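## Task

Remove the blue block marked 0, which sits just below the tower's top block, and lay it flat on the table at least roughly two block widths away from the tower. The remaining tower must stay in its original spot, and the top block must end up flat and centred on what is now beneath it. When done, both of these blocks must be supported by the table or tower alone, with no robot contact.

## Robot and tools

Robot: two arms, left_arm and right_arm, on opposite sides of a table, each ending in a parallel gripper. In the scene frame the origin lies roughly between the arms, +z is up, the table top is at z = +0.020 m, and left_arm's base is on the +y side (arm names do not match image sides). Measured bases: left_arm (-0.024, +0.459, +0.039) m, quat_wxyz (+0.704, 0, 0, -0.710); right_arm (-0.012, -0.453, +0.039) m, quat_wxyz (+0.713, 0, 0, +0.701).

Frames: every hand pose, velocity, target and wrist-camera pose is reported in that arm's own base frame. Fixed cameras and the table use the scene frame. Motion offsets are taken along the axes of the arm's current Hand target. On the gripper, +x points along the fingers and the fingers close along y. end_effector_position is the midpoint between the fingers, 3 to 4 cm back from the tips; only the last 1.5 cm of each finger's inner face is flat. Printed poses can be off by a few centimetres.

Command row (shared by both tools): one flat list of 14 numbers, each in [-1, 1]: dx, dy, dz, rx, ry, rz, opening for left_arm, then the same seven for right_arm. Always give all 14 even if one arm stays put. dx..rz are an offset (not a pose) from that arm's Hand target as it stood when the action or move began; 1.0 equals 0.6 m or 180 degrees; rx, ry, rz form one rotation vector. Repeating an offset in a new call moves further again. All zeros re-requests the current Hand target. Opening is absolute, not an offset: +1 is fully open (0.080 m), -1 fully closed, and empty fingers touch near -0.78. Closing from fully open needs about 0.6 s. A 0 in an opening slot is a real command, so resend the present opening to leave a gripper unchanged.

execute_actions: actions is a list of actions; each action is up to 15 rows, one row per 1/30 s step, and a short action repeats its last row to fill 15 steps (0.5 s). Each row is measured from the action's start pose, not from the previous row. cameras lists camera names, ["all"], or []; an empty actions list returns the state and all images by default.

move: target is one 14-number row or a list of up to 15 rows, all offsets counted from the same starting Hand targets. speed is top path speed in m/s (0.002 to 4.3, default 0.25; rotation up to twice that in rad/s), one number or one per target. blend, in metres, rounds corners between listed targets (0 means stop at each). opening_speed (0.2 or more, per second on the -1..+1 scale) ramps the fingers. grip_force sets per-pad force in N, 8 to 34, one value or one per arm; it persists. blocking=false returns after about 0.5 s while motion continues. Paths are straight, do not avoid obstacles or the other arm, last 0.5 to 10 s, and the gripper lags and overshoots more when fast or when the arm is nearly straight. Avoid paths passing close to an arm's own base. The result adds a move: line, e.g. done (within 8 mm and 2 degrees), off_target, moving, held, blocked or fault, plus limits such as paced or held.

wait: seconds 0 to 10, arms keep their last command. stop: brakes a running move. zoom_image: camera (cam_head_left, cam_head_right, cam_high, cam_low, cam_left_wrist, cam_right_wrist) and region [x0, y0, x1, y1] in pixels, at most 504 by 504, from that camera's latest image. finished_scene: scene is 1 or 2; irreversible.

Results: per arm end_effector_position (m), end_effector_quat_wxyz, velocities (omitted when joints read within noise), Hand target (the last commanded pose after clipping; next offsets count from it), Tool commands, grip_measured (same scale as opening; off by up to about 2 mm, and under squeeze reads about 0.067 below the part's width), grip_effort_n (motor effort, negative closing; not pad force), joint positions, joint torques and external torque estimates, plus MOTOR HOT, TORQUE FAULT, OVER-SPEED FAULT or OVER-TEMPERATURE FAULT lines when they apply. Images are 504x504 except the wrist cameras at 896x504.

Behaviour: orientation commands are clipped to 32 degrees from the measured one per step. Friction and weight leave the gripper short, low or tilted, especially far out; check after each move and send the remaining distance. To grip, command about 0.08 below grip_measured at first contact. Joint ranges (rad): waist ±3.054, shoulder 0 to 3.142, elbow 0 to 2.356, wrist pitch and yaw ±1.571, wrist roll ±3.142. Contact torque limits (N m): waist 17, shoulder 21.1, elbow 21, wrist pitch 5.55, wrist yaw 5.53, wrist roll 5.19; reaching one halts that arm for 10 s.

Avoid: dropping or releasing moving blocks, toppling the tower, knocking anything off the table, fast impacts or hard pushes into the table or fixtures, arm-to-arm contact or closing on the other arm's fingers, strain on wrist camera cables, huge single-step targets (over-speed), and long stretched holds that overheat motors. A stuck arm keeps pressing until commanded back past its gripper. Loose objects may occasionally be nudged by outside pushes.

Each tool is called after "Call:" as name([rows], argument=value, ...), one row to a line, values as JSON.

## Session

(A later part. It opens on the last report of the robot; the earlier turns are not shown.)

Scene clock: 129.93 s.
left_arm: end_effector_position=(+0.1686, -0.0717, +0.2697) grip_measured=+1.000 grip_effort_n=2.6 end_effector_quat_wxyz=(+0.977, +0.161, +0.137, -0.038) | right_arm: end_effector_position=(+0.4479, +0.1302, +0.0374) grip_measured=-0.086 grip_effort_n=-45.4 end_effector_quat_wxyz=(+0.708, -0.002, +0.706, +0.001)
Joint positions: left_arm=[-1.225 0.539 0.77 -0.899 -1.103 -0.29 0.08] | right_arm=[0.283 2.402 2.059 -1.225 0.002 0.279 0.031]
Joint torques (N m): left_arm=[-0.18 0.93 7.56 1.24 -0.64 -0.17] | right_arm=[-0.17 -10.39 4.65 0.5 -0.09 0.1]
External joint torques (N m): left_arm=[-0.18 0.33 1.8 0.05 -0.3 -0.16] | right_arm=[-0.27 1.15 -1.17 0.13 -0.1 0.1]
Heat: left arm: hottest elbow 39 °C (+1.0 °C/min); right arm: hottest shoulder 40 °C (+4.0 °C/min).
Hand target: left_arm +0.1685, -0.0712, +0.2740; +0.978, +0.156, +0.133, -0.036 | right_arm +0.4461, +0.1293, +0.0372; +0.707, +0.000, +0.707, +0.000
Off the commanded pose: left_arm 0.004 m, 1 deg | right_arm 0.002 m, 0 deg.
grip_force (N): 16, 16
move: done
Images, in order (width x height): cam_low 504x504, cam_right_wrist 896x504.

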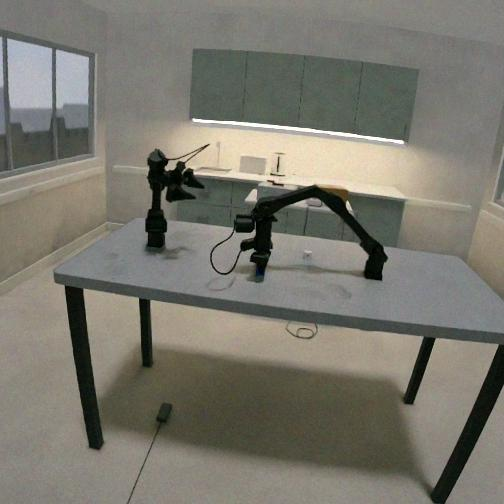

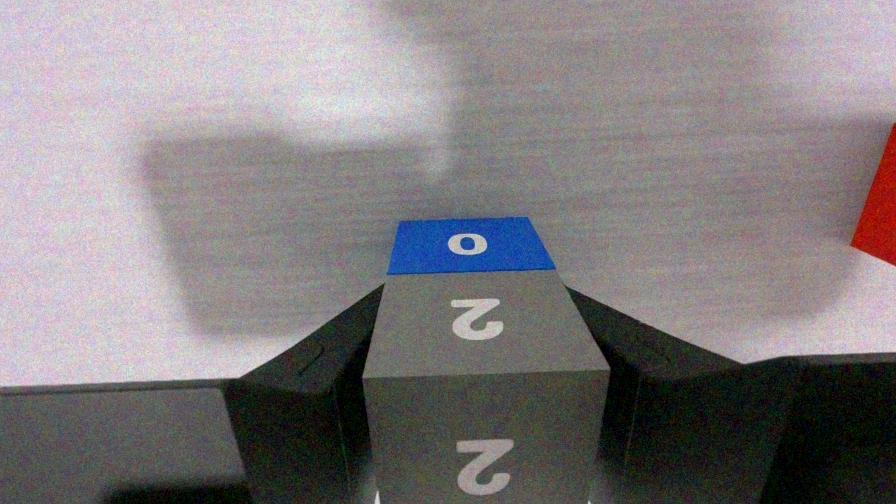

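Call:
move(target=[0,0,0,0,0,0,1,0.005,0,0,0,0,0,-0.5], speed=0.02)

Call:
move(target=[0,0,0,0,0,0,1,0.003,0,0,0,0,0,-0.5], speed=0.02, cameras=["cam_right_wrist","cam_low"])

Call:
zoom_image(camera="cam_low", region=[200, 190, 320, 310])

Scene clock: 134.80 s.
left_arm: end_effector_position=(+0.1686, -0.0717, +0.2697) grip_measured=+1.000 grip_effort_n=2.6 end_effector_quat_wxyz=(+0.977, +0.161, +0.137, -0.038) | right_arm: end_effector_position=(+0.4478, +0.1301, +0.0361) grip_measured=-0.086 grip_effort_n=-45.4 end_effector_quat_wxyz=(+0.708, -0.002, +0.706, +0.001)
Joint positions: left_arm=[-1.225 0.539 0.77 -0.899 -1.103 -0.29 0.08] | right_arm=[0.283 2.402 2.053 -1.22 0.002 0.279 0.031]
Joint torques (N m): left_arm=[-0.32 0.88 7.49 1.21 -0.62 -0.17] | right_arm=[-0.17 -10.21 4.2 0.84 -0.1 0.1]
External joint torques (N m): left_arm=[-0.33 0.32 1.71 0.01 -0.27 -0.16] | right_arm=[-0.28 1.19 -1.51 0.5 -0.1 0.1]
Heat: left arm: hottest elbow 39 °C (+1.0 °C/min); right arm: hottest shoulder 41 °C (+5.0 °C/min).
Hand target: left_arm +0.1685, -0.0712, +0.2740; +0.978, +0.156, +0.133, -0.036 | right_arm +0.4461, +0.1293, +0.0342; +0.707, +0.000, +0.707, +0.000
Off the commanded pose: left_arm 0.004 m, 1 deg | right_arm 0.003 m, 0 deg.
grip_force (N): 16, 16
move: done

Scene clock: 135.50 s.
left_arm: end_effector_position=(+0.1686, -0.0717, +0.2697) grip_measured=+1.000 grip_effort_n=2.1 end_effector_quat_wxyz=(+0.977, +0.161, +0.137, -0.038) | right_arm: end_effector_position=(+0.4478, +0.1301, +0.0359) grip_measured=-0.086 grip_effort_n=-45.8 end_effector_quat_wxyz=(+0.709, -0.002, +0.705, +0.001)
Joint positions: left_arm=[-1.225 0.539 0.77 -0.899 -1.103 -0.29 0.08] | right_arm=[0.283 2.4 2.049 -1.216 0.002 0.279 0.031]
Joint torques (N m): left_arm=[-0.21 0.95 7.58 1.21 -0.64 -0.16] | right_arm=[-0.17 -9.86 4.18 1.01 -0.1 0.1]
External joint torques (N m): left_arm=[-0.22 0.43 1.76 0.01 -0.28 -0.14] | right_arm=[-0.11 1.62 -1.6 0.66 -0.11 0.1]
Heat: left arm: hottest elbow 39 °C (+1.0 °C/min); right arm: hottest shoulder 41 °C (+5.0 °C/min).
Hand target: left_arm +0.1685, -0.0712, +0.2740; +0.978, +0.156, +0.133, -0.036 | right_arm +0.4462, +0.1293, +0.0325; +0.707, +0.000, +0.707, +0.000
Off the commanded pose: left_arm 0.004 m, 1 deg | right_arm 0.004 m, 0 deg.
grip_force (N): 16, 16
move: done
Images, in order (width x height): cam_low 504x504, cam_right_wrist 896x504.

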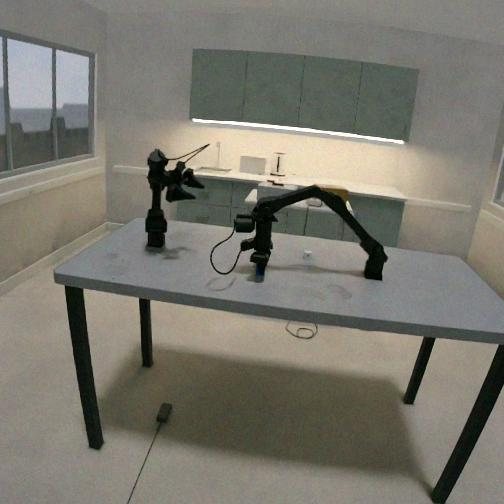

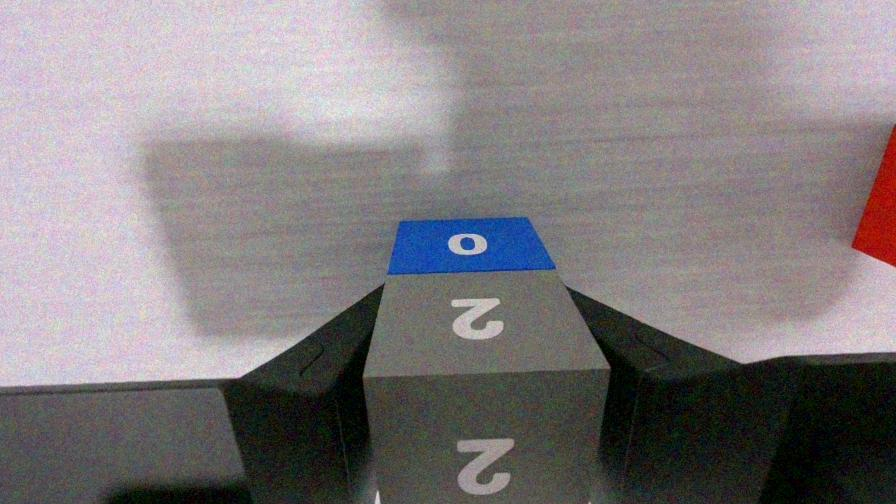

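Scaled by 4.200.

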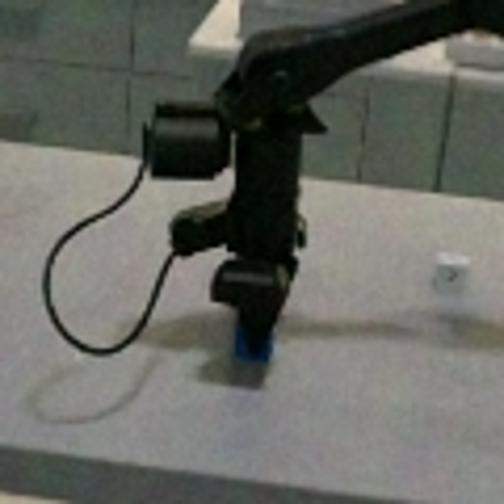

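Call:
move([
  [0,0,0,0,0,0,1,-0.002,0,0,0,0,0,0.4],
  [0,0,0,0,0,0,1,-0.055,0,0,0,0,0,0.4],
  [0,0,0,0,0,0,1,-0.055,0,0,0,0,0,-0.5],
], speed=0.12, opening_speed=1.0, cameras=["cam_right_wrist","cam_low"])

Call:
zoom_image(camera="cam_low", region=[200, 190, 320, 310])

Scene clock: 144.97 s.
left_arm: end_effector_position=(+0.1686, -0.0717, +0.2697) grip_measured=+1.000 grip_effort_n=2.6 end_effector_quat_wxyz=(+0.977, +0.161, +0.137, -0.038) | right_arm: end_effector_position=(+0.4429, +0.1287, +0.0567) grip_measured=-0.086 grip_effort_n=-45.4 end_effector_quat_wxyz=(+0.699, -0.004, +0.715, -0.002)
Joint positions: left_arm=[-1.225 0.539 0.77 -0.899 -1.103 -0.29 0.08] | right_arm=[0.283 2.399 2.131 -1.327 0.002 0.28 0.031]
Joint torques (N m): left_arm=[-0.26 0.91 7.58 1.25 -0.65 -0.18] | right_arm=[-0.17 -11.11 7.75 0.18 -0.1 0.1]
External joint torques (N m): left_arm=[-0.27 0.31 1.83 0.06 -0.31 -0.17] | right_arm=[-0.2 0.18 2.08 -0.12 -0.1 0.1]
Heat: left arm: hottest elbow 39 °C (+1.0 °C/min); right arm: hottest shoulder 46 °C (+9.0 °C/min).
Hand target: left_arm +0.1685, -0.0712, +0.2740; +0.978, +0.156, +0.133, -0.036 | right_arm +0.4461, +0.1293, +0.0656; +0.707, +0.001, +0.707, +0.000
Off the commanded pose: left_arm 0.004 m, 1 deg | right_arm 0.009 m, 1 deg.
grip_force (N): 16, 16
move: off_target (right_arm); target 3's new opening was sent with right_arm's hand 0.010 m and 1 deg from that target
Images, in order (width x height): cam_low 504x504, cam_right_wrist 896x504.

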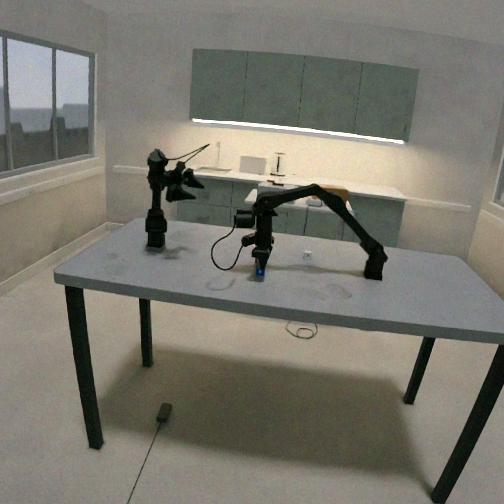

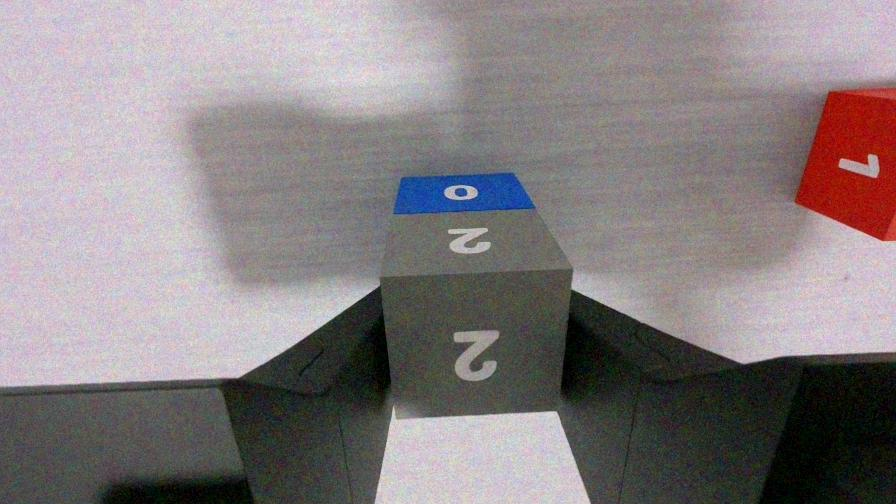

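Scaled by 4.200.

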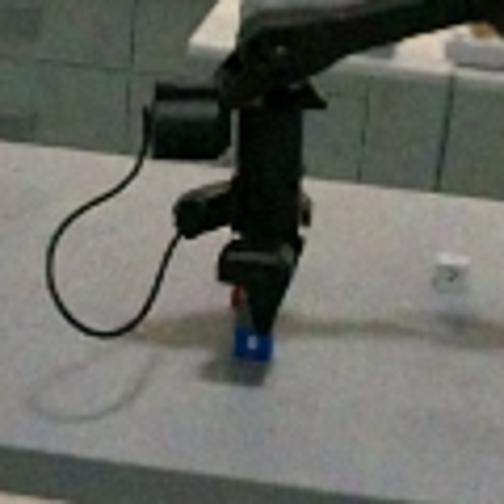

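Call:
move([
  [0,0,0,0,0,0,1,0,0,0,0,0,0,0.3],
  [0,0,0,0,0,0,1,-0.022,0,0.008,0,0,0,0.3],
], speed=0.12, opening_speed=1.0, cameras=["cam_right_wrist","cam_low"])

Call:
zoom_image(camera="cam_low", region=[200, 190, 320, 310])

Scene clock: 150.53 s.
left_arm: end_effector_position=(+0.1686, -0.0717, +0.2697) grip_measured=+1.000 grip_effort_n=2.6 end_effector_quat_wxyz=(+0.977, +0.161, +0.137, -0.038) | right_arm: end_effector_position=(+0.4485, +0.1300, +0.0827) grip_measured=+0.296 grip_effort_n=21.6 end_effector_quat_wxyz=(+0.709, -0.001, +0.706, +0.001)
Joint positions: left_arm=[-1.225 0.539 0.77 -0.899 -1.103 -0.29 0.08] | right_arm=[0.283 2.399 2.234 -1.402 0.002 0.28 0.048]
Joint torques (N m): left_arm=[-0.29 0.84 7.53 1.24 -0.63 -0.17] | right_arm=[-0.39 -8.1 8 0.2 -0.09 0.01]
External joint torques (N m): left_arm=[-0.29 0.27 1.79 0.06 -0.29 -0.16] | right_arm=[-0.38 3.22 2.3 -0.15 -0.11 0.01]
Heat: left arm: hottest elbow 40 °C (+2.0 °C/min); right arm: hottest shoulder 49 °C (+12.1 °C/min). Heating fast: the right arm's shoulder motor: a push or a pull is the cause, and it goes on while you think. Ease it with your next call, before anything else.
Hand target: left_arm +0.1685, -0.0712, +0.2740; +0.978, +0.156, +0.133, -0.036 | right_arm +0.4509, +0.1293, +0.0787; +0.707, +0.001, +0.707, +0.000
Off the commanded pose: left_arm 0.004 m, 1 deg | right_arm 0.005 m, 0 deg.
grip_force (N): 16, 16
move: done
Images, in order (width x height): cam_low 504x504, cam_right_wrist 896x504.

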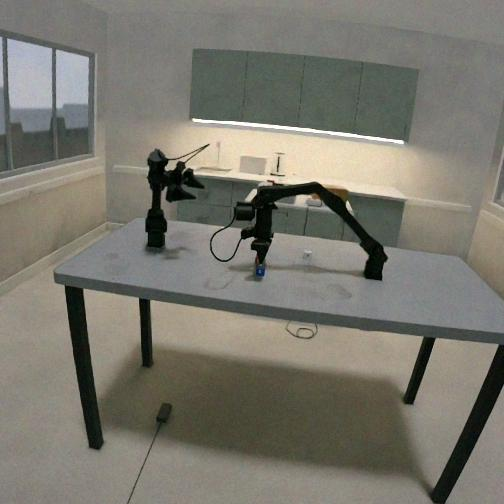

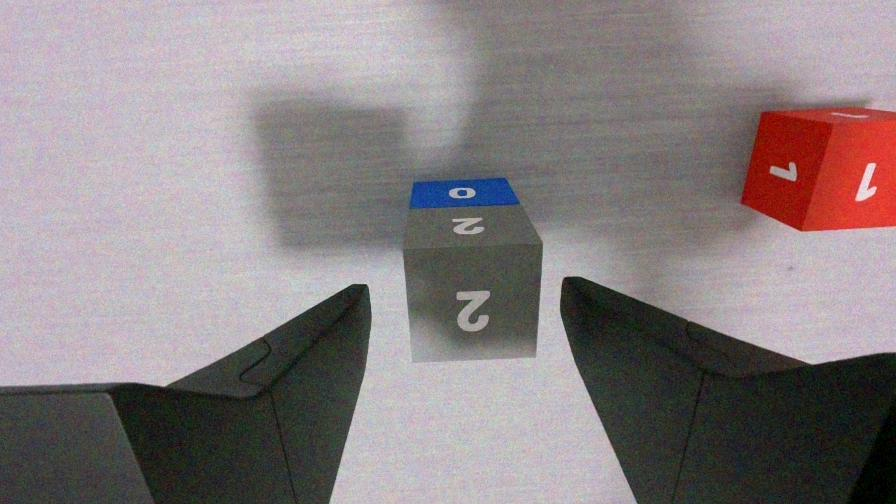

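Scaled by 4.200.

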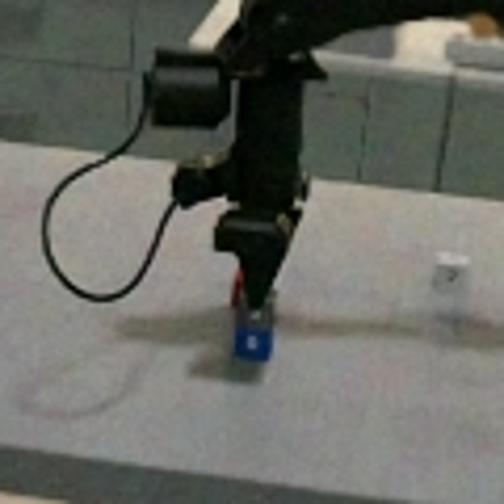

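Call:
move([
  [0,0,0,0,0,0,1,0.0215,0,0,0,0,0,0.3],
  [0,0,0,0,0,0,1,0.0215,0,0,0,0,0,-0.5],
], speed=0.12, opening_speed=1.0, cameras=["cam_right_wrist","cam_low"])

Call:
zoom_image(camera="cam_low", region=[200, 190, 320, 310])

Scene clock: 155.90 s.
left_arm: end_effector_position=(+0.1686, -0.0717, +0.2697) grip_measured=+1.000 grip_effort_n=2.6 end_effector_quat_wxyz=(+0.977, +0.161, +0.137, -0.038) | right_arm: end_effector_position=(+0.4530, +0.1313, +0.0749) grip_measured=-0.088 grip_effort_n=-45.8 end_effector_quat_wxyz=(+0.715, +0.001, +0.699, +0.003)
Joint positions: left_arm=[-1.225 0.539 0.77 -0.899 -1.103 -0.29 0.08] | right_arm=[0.283 2.399 2.203 -1.351 0.002 0.28 0.031]
Joint torques (N m): left_arm=[-0.25 0.91 7.49 1.27 -0.65 -0.17] | right_arm=[-0.38 -8.46 4.69 0.45 -0.1 0.02]
External joint torques (N m): left_arm=[-0.26 0.33 1.71 0.07 -0.31 -0.16] | right_arm=[-0.41 3 -1.1 0.05 -0.1 0.02]
Heat: left arm: hottest elbow 40 °C (+2.0 °C/min); right arm: hottest shoulder 49 °C (+12.0 °C/min).
Hand target: left_arm +0.1685, -0.0712, +0.2740; +0.978, +0.156, +0.133, -0.036 | right_arm +0.4509, +0.1293, +0.0658; +0.707, +0.001, +0.707, +0.000
Off the commanded pose: left_arm 0.004 m, 1 deg | right_arm 0.010 m, 1 deg.
grip_force (N): 16, 16
move: off_target (right_arm); target 2's new opening was sent with right_arm's hand 0.009 m and 1 deg from that target
Images, in order (width x height): cam_low 504x504, cam_right_wrist 896x504.

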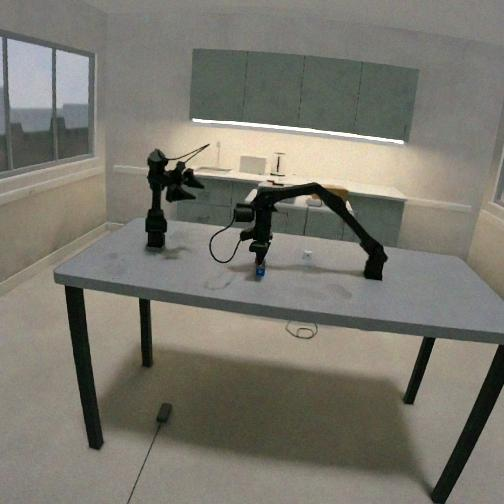

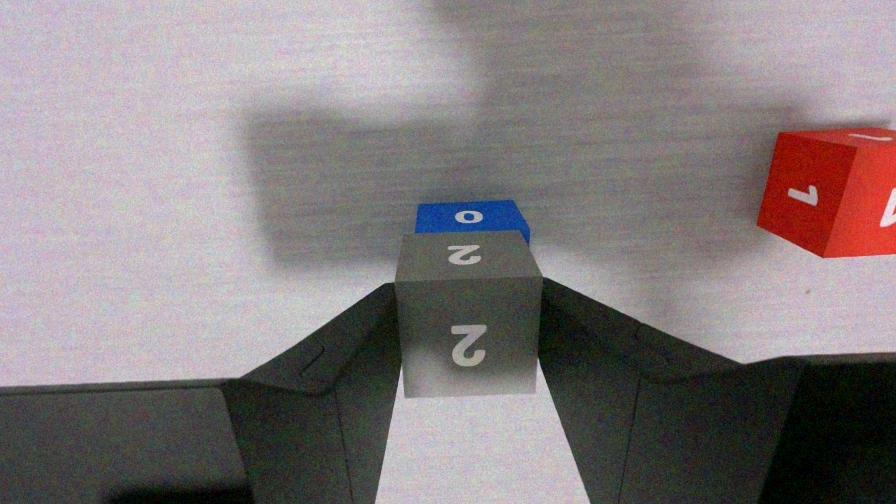

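Scaled by 4.200.

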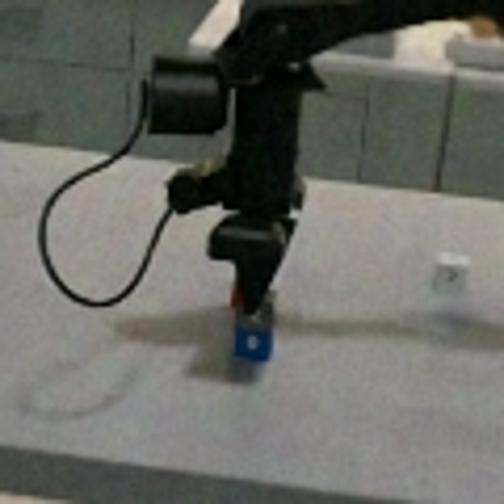

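Call:
move([
  [0,0,0,0,0,0,1,-0.085,0,0,0,0,0,-0.5],
  [0,0,0,0,0,0,1,-0.085,-0.2,0.036,0,0,0,-0.5],
], speed=0.12, blend=[0.008,0], cameras=["cam_right_wrist","cam_low","cam_left_wrist"])

Call:
zoom_image(camera="cam_low", region=[220, 190, 320, 290])

Call:
zoom_image(camera="cam_left_wrist", region=[340, 180, 560, 400])

Scene clock: 170.07 s.
left_arm: end_effector_position=(+0.1686, -0.0717, +0.2697) grip_measured=+1.000 grip_effort_n=2.6 end_effector_quat_wxyz=(+0.977, +0.161, +0.137, -0.038) | right_arm: end_effector_position=(+0.4693, +0.0080, +0.1091) grip_measured=-0.088 grip_effort_n=-45.4 end_effector_quat_wxyz=(+0.717, +0.001, +0.697, -0.002)
Joint positions: left_arm=[-1.225 0.539 0.77 -0.899 -1.103 -0.29 0.08] | right_arm=[0.017 2.405 2.35 -1.488 0.001 0.022 0.031]
Joint torques (N m): left_arm=[-0.27 0.94 7.63 1.26 -0.63 -0.16] | right_arm=[0.22 -10.76 7.72 0.5 -0.1 -0.04]
External joint torques (N m): left_arm=[-0.26 0.35 1.89 0.08 -0.29 -0.15] | right_arm=[0.29 0.75 1.99 0.11 -0.1 -0.04]
Heat: left arm: hottest elbow 40 °C (+1.0 °C/min); right arm: hottest shoulder 51 °C (+13.2 °C/min). Fold the right arm in close to its base, or ease its load, before you think long.
Hand target: left_arm +0.1685, -0.0712, +0.2740; +0.978, +0.156, +0.133, -0.036 | right_arm +0.4725, +0.0094, +0.1167; +0.707, +0.000, +0.707, +0.000
Off the commanded pose: left_arm 0.004 m, 1 deg | right_arm 0.008 m, 2 deg.
MOTOR HOT: joint 2 (shoulder) of the right arm reports 51 °C; the controller stops that arm at 95 °C. To cool a motor, set the load down, stop pushing, or move to a pose that needs little force.
joint sent to its limit (right arm) — joint 3 (elbow), upper limit, where the elbow is as straight as it goes. The joint targets are off in orientation, not in position.
grip_force (N): 16, 16
move: done
Images, in order (width x height): cam_low 504x504, cam_left_wrist 896x504, cam_right_wrist 896x504.

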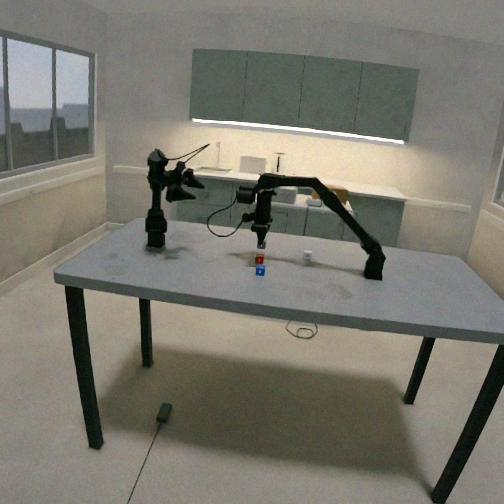

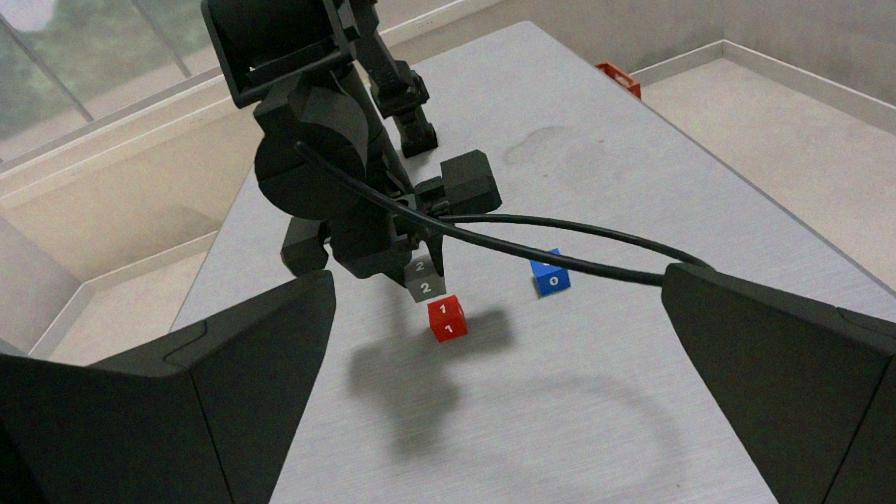

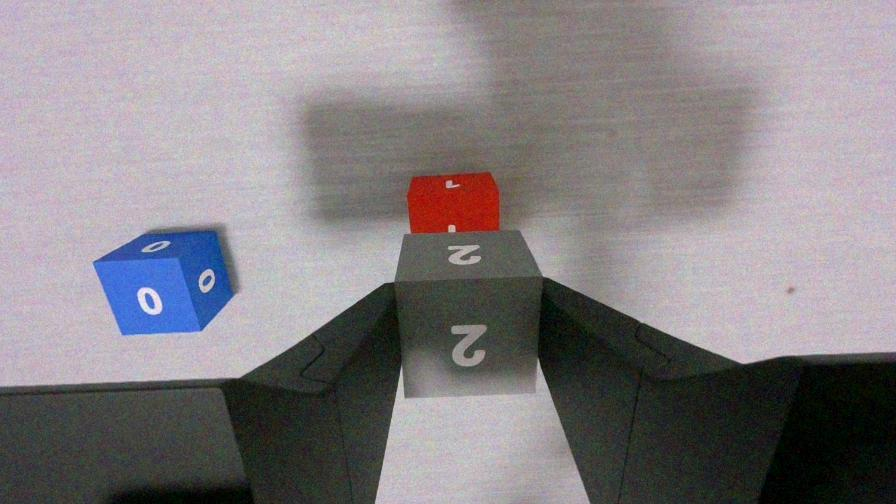

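Scaled by 5.040.

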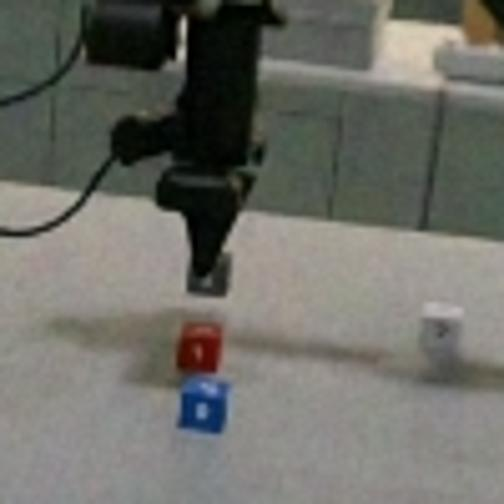

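Scaled by 2.291.

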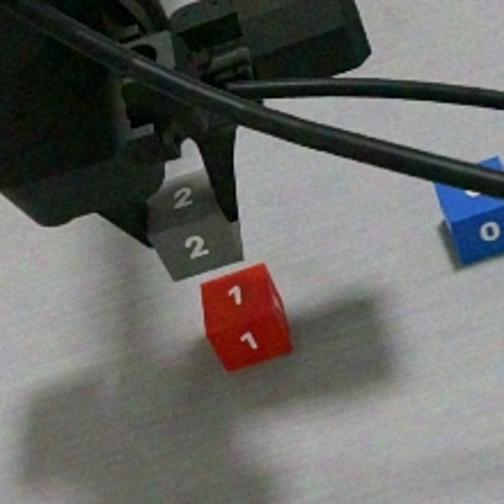

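Call:
move(target=[0,0,0,0,0,0,1,0.053,0.002,-0.0033,0,0,0,-0.5], speed=0.08, cameras=["cam_right_wrist","cam_low","cam_left_wrist"])

Call:
zoom_image(camera="cam_low", region=[220, 190, 320, 290])

Call:
zoom_image(camera="cam_left_wrist", region=[380, 220, 500, 340])

Scene clock: 184.13 s.
left_arm: end_effector_position=(+0.1686, -0.0717, +0.2697) grip_measured=+1.000 grip_effort_n=2.6 end_effector_quat_wxyz=(+0.977, +0.161, +0.137, -0.038) | right_arm: end_effector_position=(+0.4722, +0.0086, +0.0953) grip_measured=-0.088 grip_effort_n=-45.8 end_effector_quat_wxyz=(+0.716, +0.001, +0.698, -0.001)
Joint positions: left_arm=[-1.225 0.539 0.77 -0.899 -1.103 -0.29 0.08] | right_arm=[0.019 2.413 2.308 -1.441 0.001 0.022 0.031]
Joint torques (N m): left_arm=[-0.23 0.91 7.58 1.24 -0.63 -0.15] | right_arm=[0.38 -8.14 4.8 0.49 -0.09 0.03]
External joint torques (N m): left_arm=[-0.24 0.29 1.87 0.06 -0.29 -0.14] | right_arm=[0.35 3.45 -1 0.09 -0.09 0.03]
Heat: left arm: hottest elbow 40 °C (+1.0 °C/min); right arm: hottest shoulder 55 °C (+15.2 °C/min). Fold the right arm in close to its base, or ease its load, before you think long.
Hand target: left_arm +0.1685, -0.0712, +0.2740; +0.978, +0.156, +0.133, -0.036 | right_arm +0.4704, +0.0106, +0.0849; +0.707, +0.000, +0.707, +0.000
Off the commanded pose: left_arm 0.004 m, 1 deg | right_arm 0.011 m, 1 deg.
MOTOR HOT: still on. Joint 2 (shoulder) of the right arm reports 55 °C.
grip_force (N): 16, 16
move: off_target (right_arm)
Images, in order (width x height): cam_low 504x504, cam_left_wrist 896x504, cam_right_wrist 896x504.

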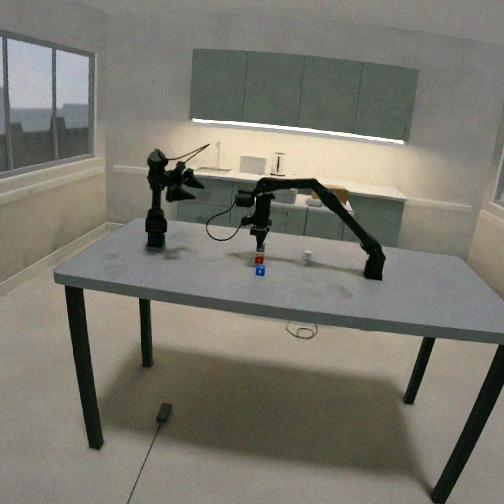

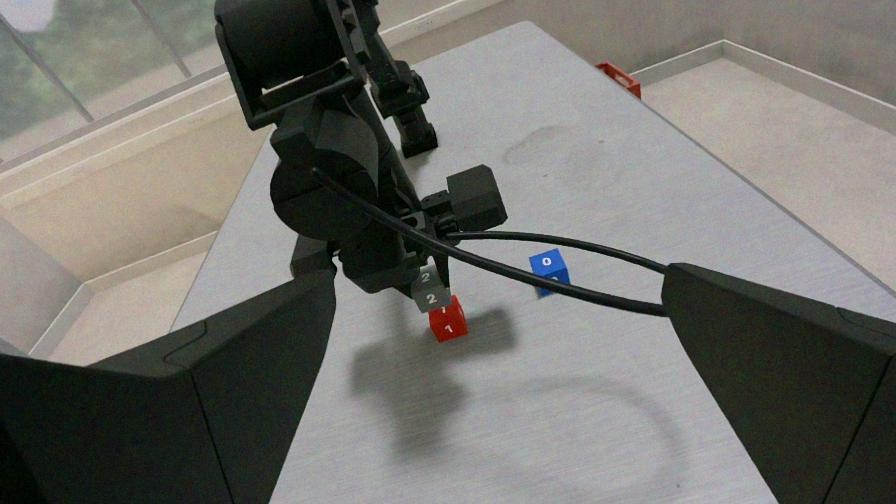

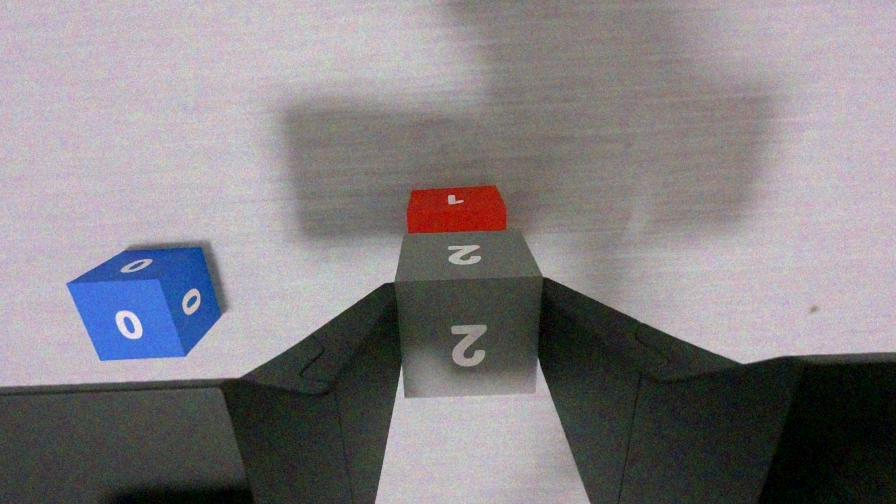

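Scaled by 5.040.

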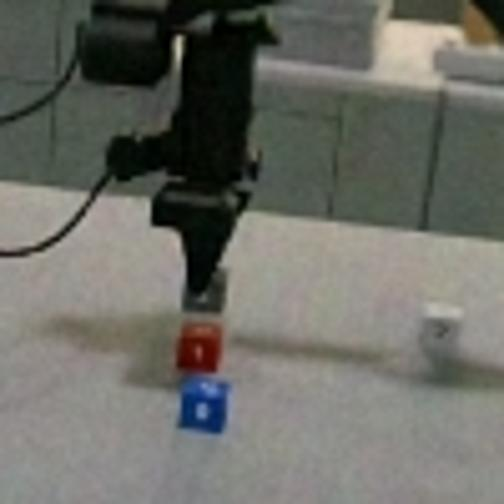

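Scaled by 4.200.

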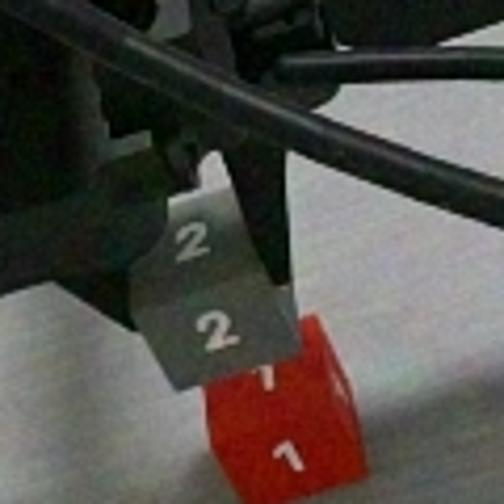

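Call:
move(target=[0,0,0,0,0,0,1,0.025,0.0005,-0.001,0,0,0,-0.5], speed=0.05, cameras=["cam_right_wrist","cam_low"])

Call:
zoom_image(camera="cam_low", region=[220, 190, 320, 290])

Scene clock: 189.07 s.
left_arm: end_effector_position=(+0.1686, -0.0717, +0.2697) grip_measured=+1.000 grip_effort_n=2.6 end_effector_quat_wxyz=(+0.977, +0.161, +0.137, -0.038) | right_arm: end_effector_position=(+0.4720, +0.0088, +0.0759) grip_measured=-0.088 grip_effort_n=-45.4 end_effector_quat_wxyz=(+0.713, +0.001, +0.702, -0.001)
Joint positions: left_arm=[-1.225 0.539 0.77 -0.899 -1.103 -0.29 0.08] | right_arm=[0.019 2.413 2.231 -1.373 0.001 0.022 0.031]
Joint torques (N m): left_arm=[-0.31 0.8 7.56 1.25 -0.64 -0.17] | right_arm=[0.38 -9.19 4.68 0.49 -0.09 0.05]
External joint torques (N m): left_arm=[-0.3 0.19 1.85 0.07 -0.3 -0.16] | right_arm=[0.37 2.28 -1.05 0.12 -0.09 0.05]
Heat: left arm: hottest elbow 40 °C (+1.0 °C/min); right arm: hottest shoulder 53 °C (+13.2 °C/min). Fold the right arm in close to its base, or ease its load, before you think long.
Hand target: left_arm +0.1685, -0.0712, +0.2740; +0.978, +0.156, +0.133, -0.036 | right_arm +0.4699, +0.0108, +0.0699; +0.707, +0.001, +0.707, +0.000
Off the commanded pose: left_arm 0.004 m, 1 deg | right_arm 0.007 m, 1 deg.
MOTOR HOT: still on. Joint 2 (shoulder) of the right arm reports 53 °C.
grip_force (N): 16, 16
move: done
Images, in order (width x height): cam_low 504x504, cam_right_wrist 896x504.

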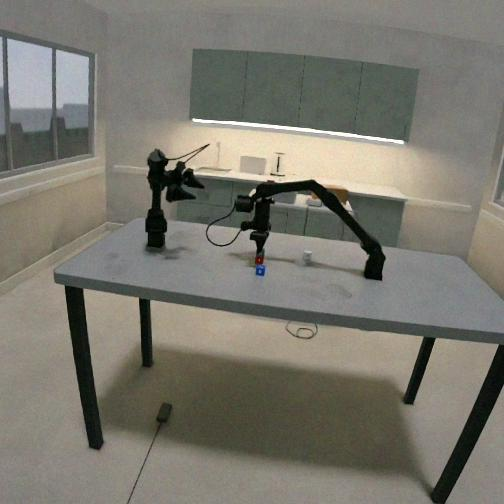

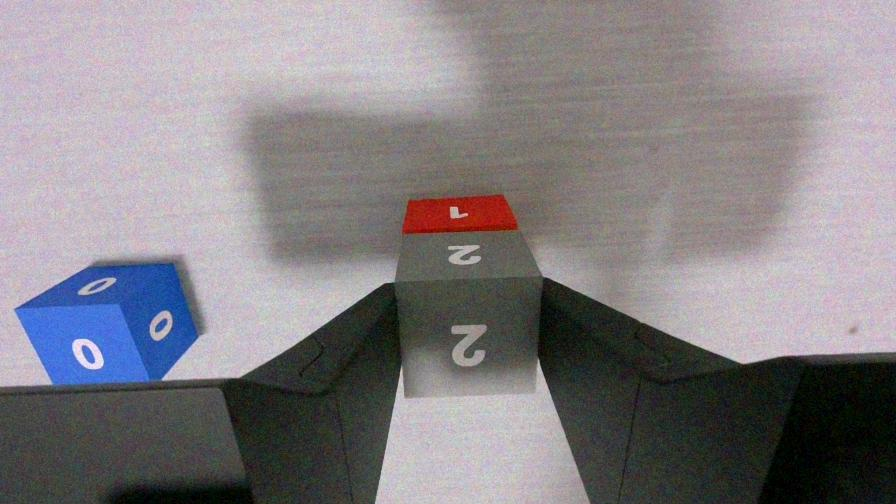

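Scaled by 5.040.

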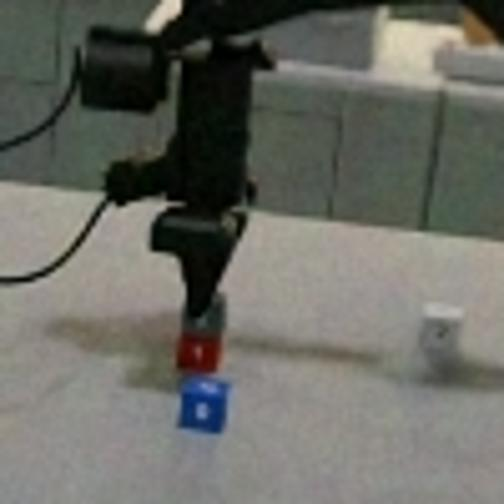

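Call:
move([
  [0,0,0,0,0,0,1,0.004,0,0,0,0,0,-0.5],
  [0,0,0,0,0,0,1,0.004,0,0,0,0,0,0.5],
  [0,0,0,0,0,0,1,-0.16,0,-0.01,0,0,0,0.5],
], speed=[0.05,0.05,0.15], opening_speed=0.8, cameras=["cam_right_wrist","cam_low","cam_left_wrist"])

Call:
zoom_image(camera="cam_low", region=[220, 190, 320, 290])

Call:
zoom_image(camera="cam_left_wrist", region=[380, 220, 500, 340])

Scene clock: 198.77 s.
left_arm: end_effector_position=(+0.1686, -0.0717, +0.2697) grip_measured=+1.000 grip_effort_n=2.6 end_effector_quat_wxyz=(+0.977, +0.161, +0.137, -0.038) | right_arm: end_effector_position=(+0.4622, +0.0088, +0.1599) grip_measured=+0.496 grip_effort_n=21.6 end_effector_quat_wxyz=(+0.749, +0.001, +0.662, -0.001)
Joint positions: left_arm=[-1.225 0.539 0.77 -0.899 -1.103 -0.29 0.08] | right_arm=[0.019 2.293 2.355 -1.509 0.001 0.022 0.057]
Joint torques (N m): left_arm=[-0.27 0.93 7.5 1.24 -0.65 -0.17] | right_arm=[0.39 -10.14 7.3 0.66 -0.08 0.05]
External joint torques (N m): left_arm=[-0.28 0.33 1.73 0.04 -0.3 -0.16] | right_arm=[0.44 0.59 1.65 0.13 -0.08 0.05]
Heat: left arm: hottest elbow 40 °C (+1.0 °C/min); right arm: hottest shoulder 51 °C (+8.0 °C/min). Fold the right arm in close to its base, or ease its load, before you think long.
Hand target: left_arm +0.1685, -0.0712, +0.2740; +0.978, +0.156, +0.133, -0.036 | right_arm +0.4639, +0.0108, +0.1658; +0.707, +0.001, +0.707, +0.000
Off the commanded pose: left_arm 0.004 m, 1 deg | right_arm 0.006 m, 7 deg.
MOTOR HOT: still on. Joint 2 (shoulder) of the right arm reports 51 °C.
joint sent to its limit (right arm) — joint 3 (elbow), upper limit, where the elbow is as straight as it goes. The joint targets are off in orientation, not in position.
grip_force (N): 16, 16
move: off_target (right_arm)
Images, in order (width x height): cam_low 504x504, cam_left_wrist 896x504, cam_right_wrist 896x504.

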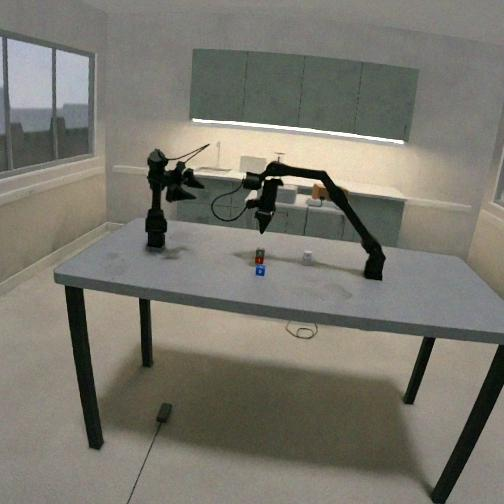

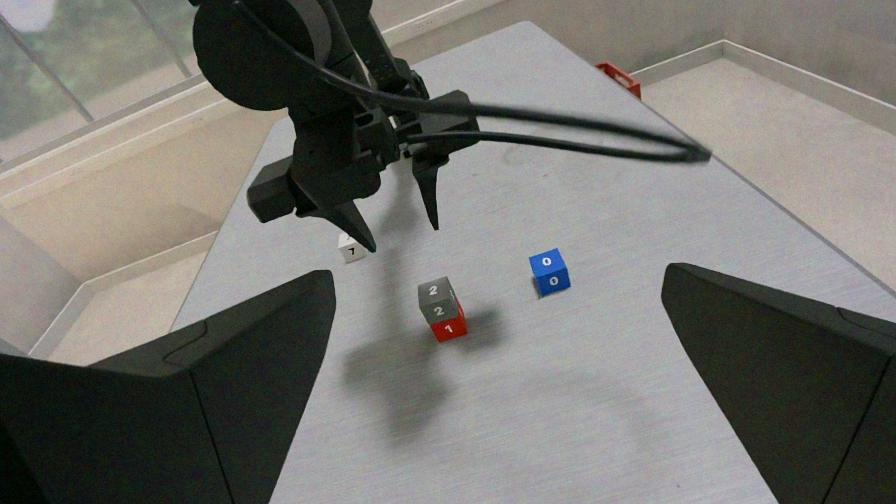

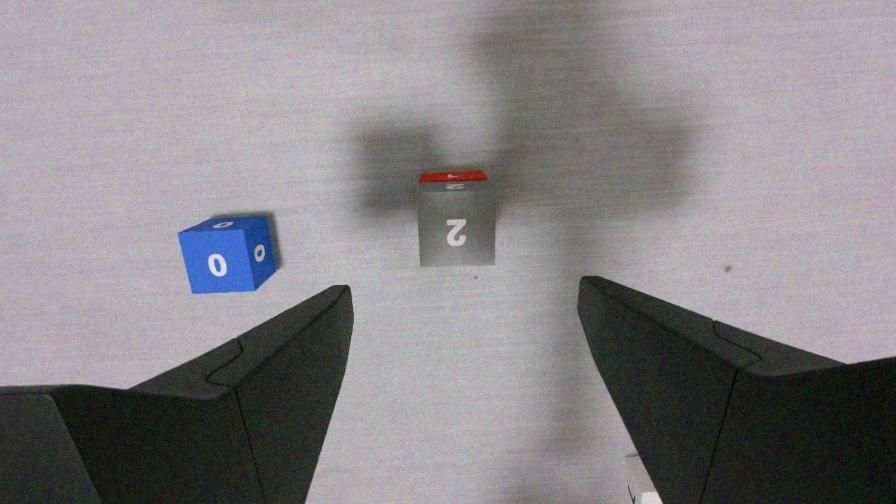

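Scaled by 5.040.

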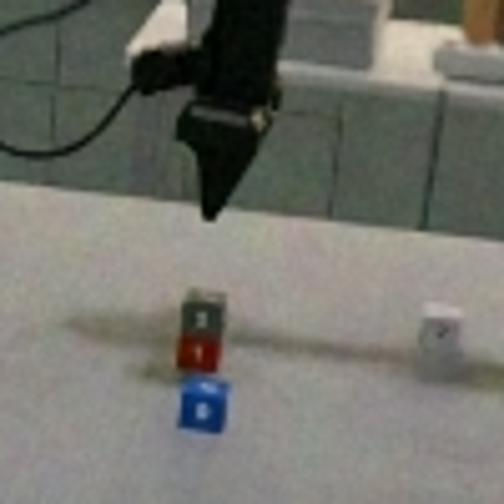

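Scaled by 4.200.

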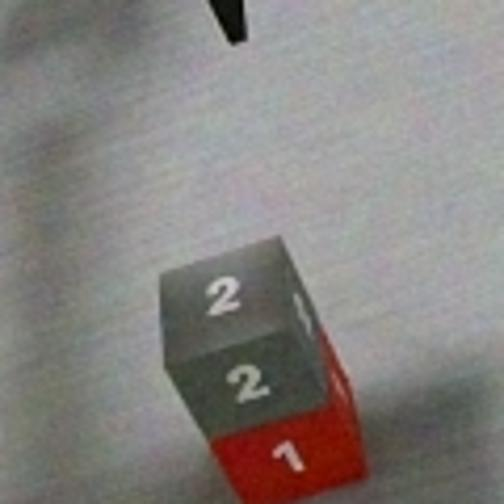

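Well aligned; clear of the tower.

Call:
finished_scene(scene=1)

The scene is finished: the task was done.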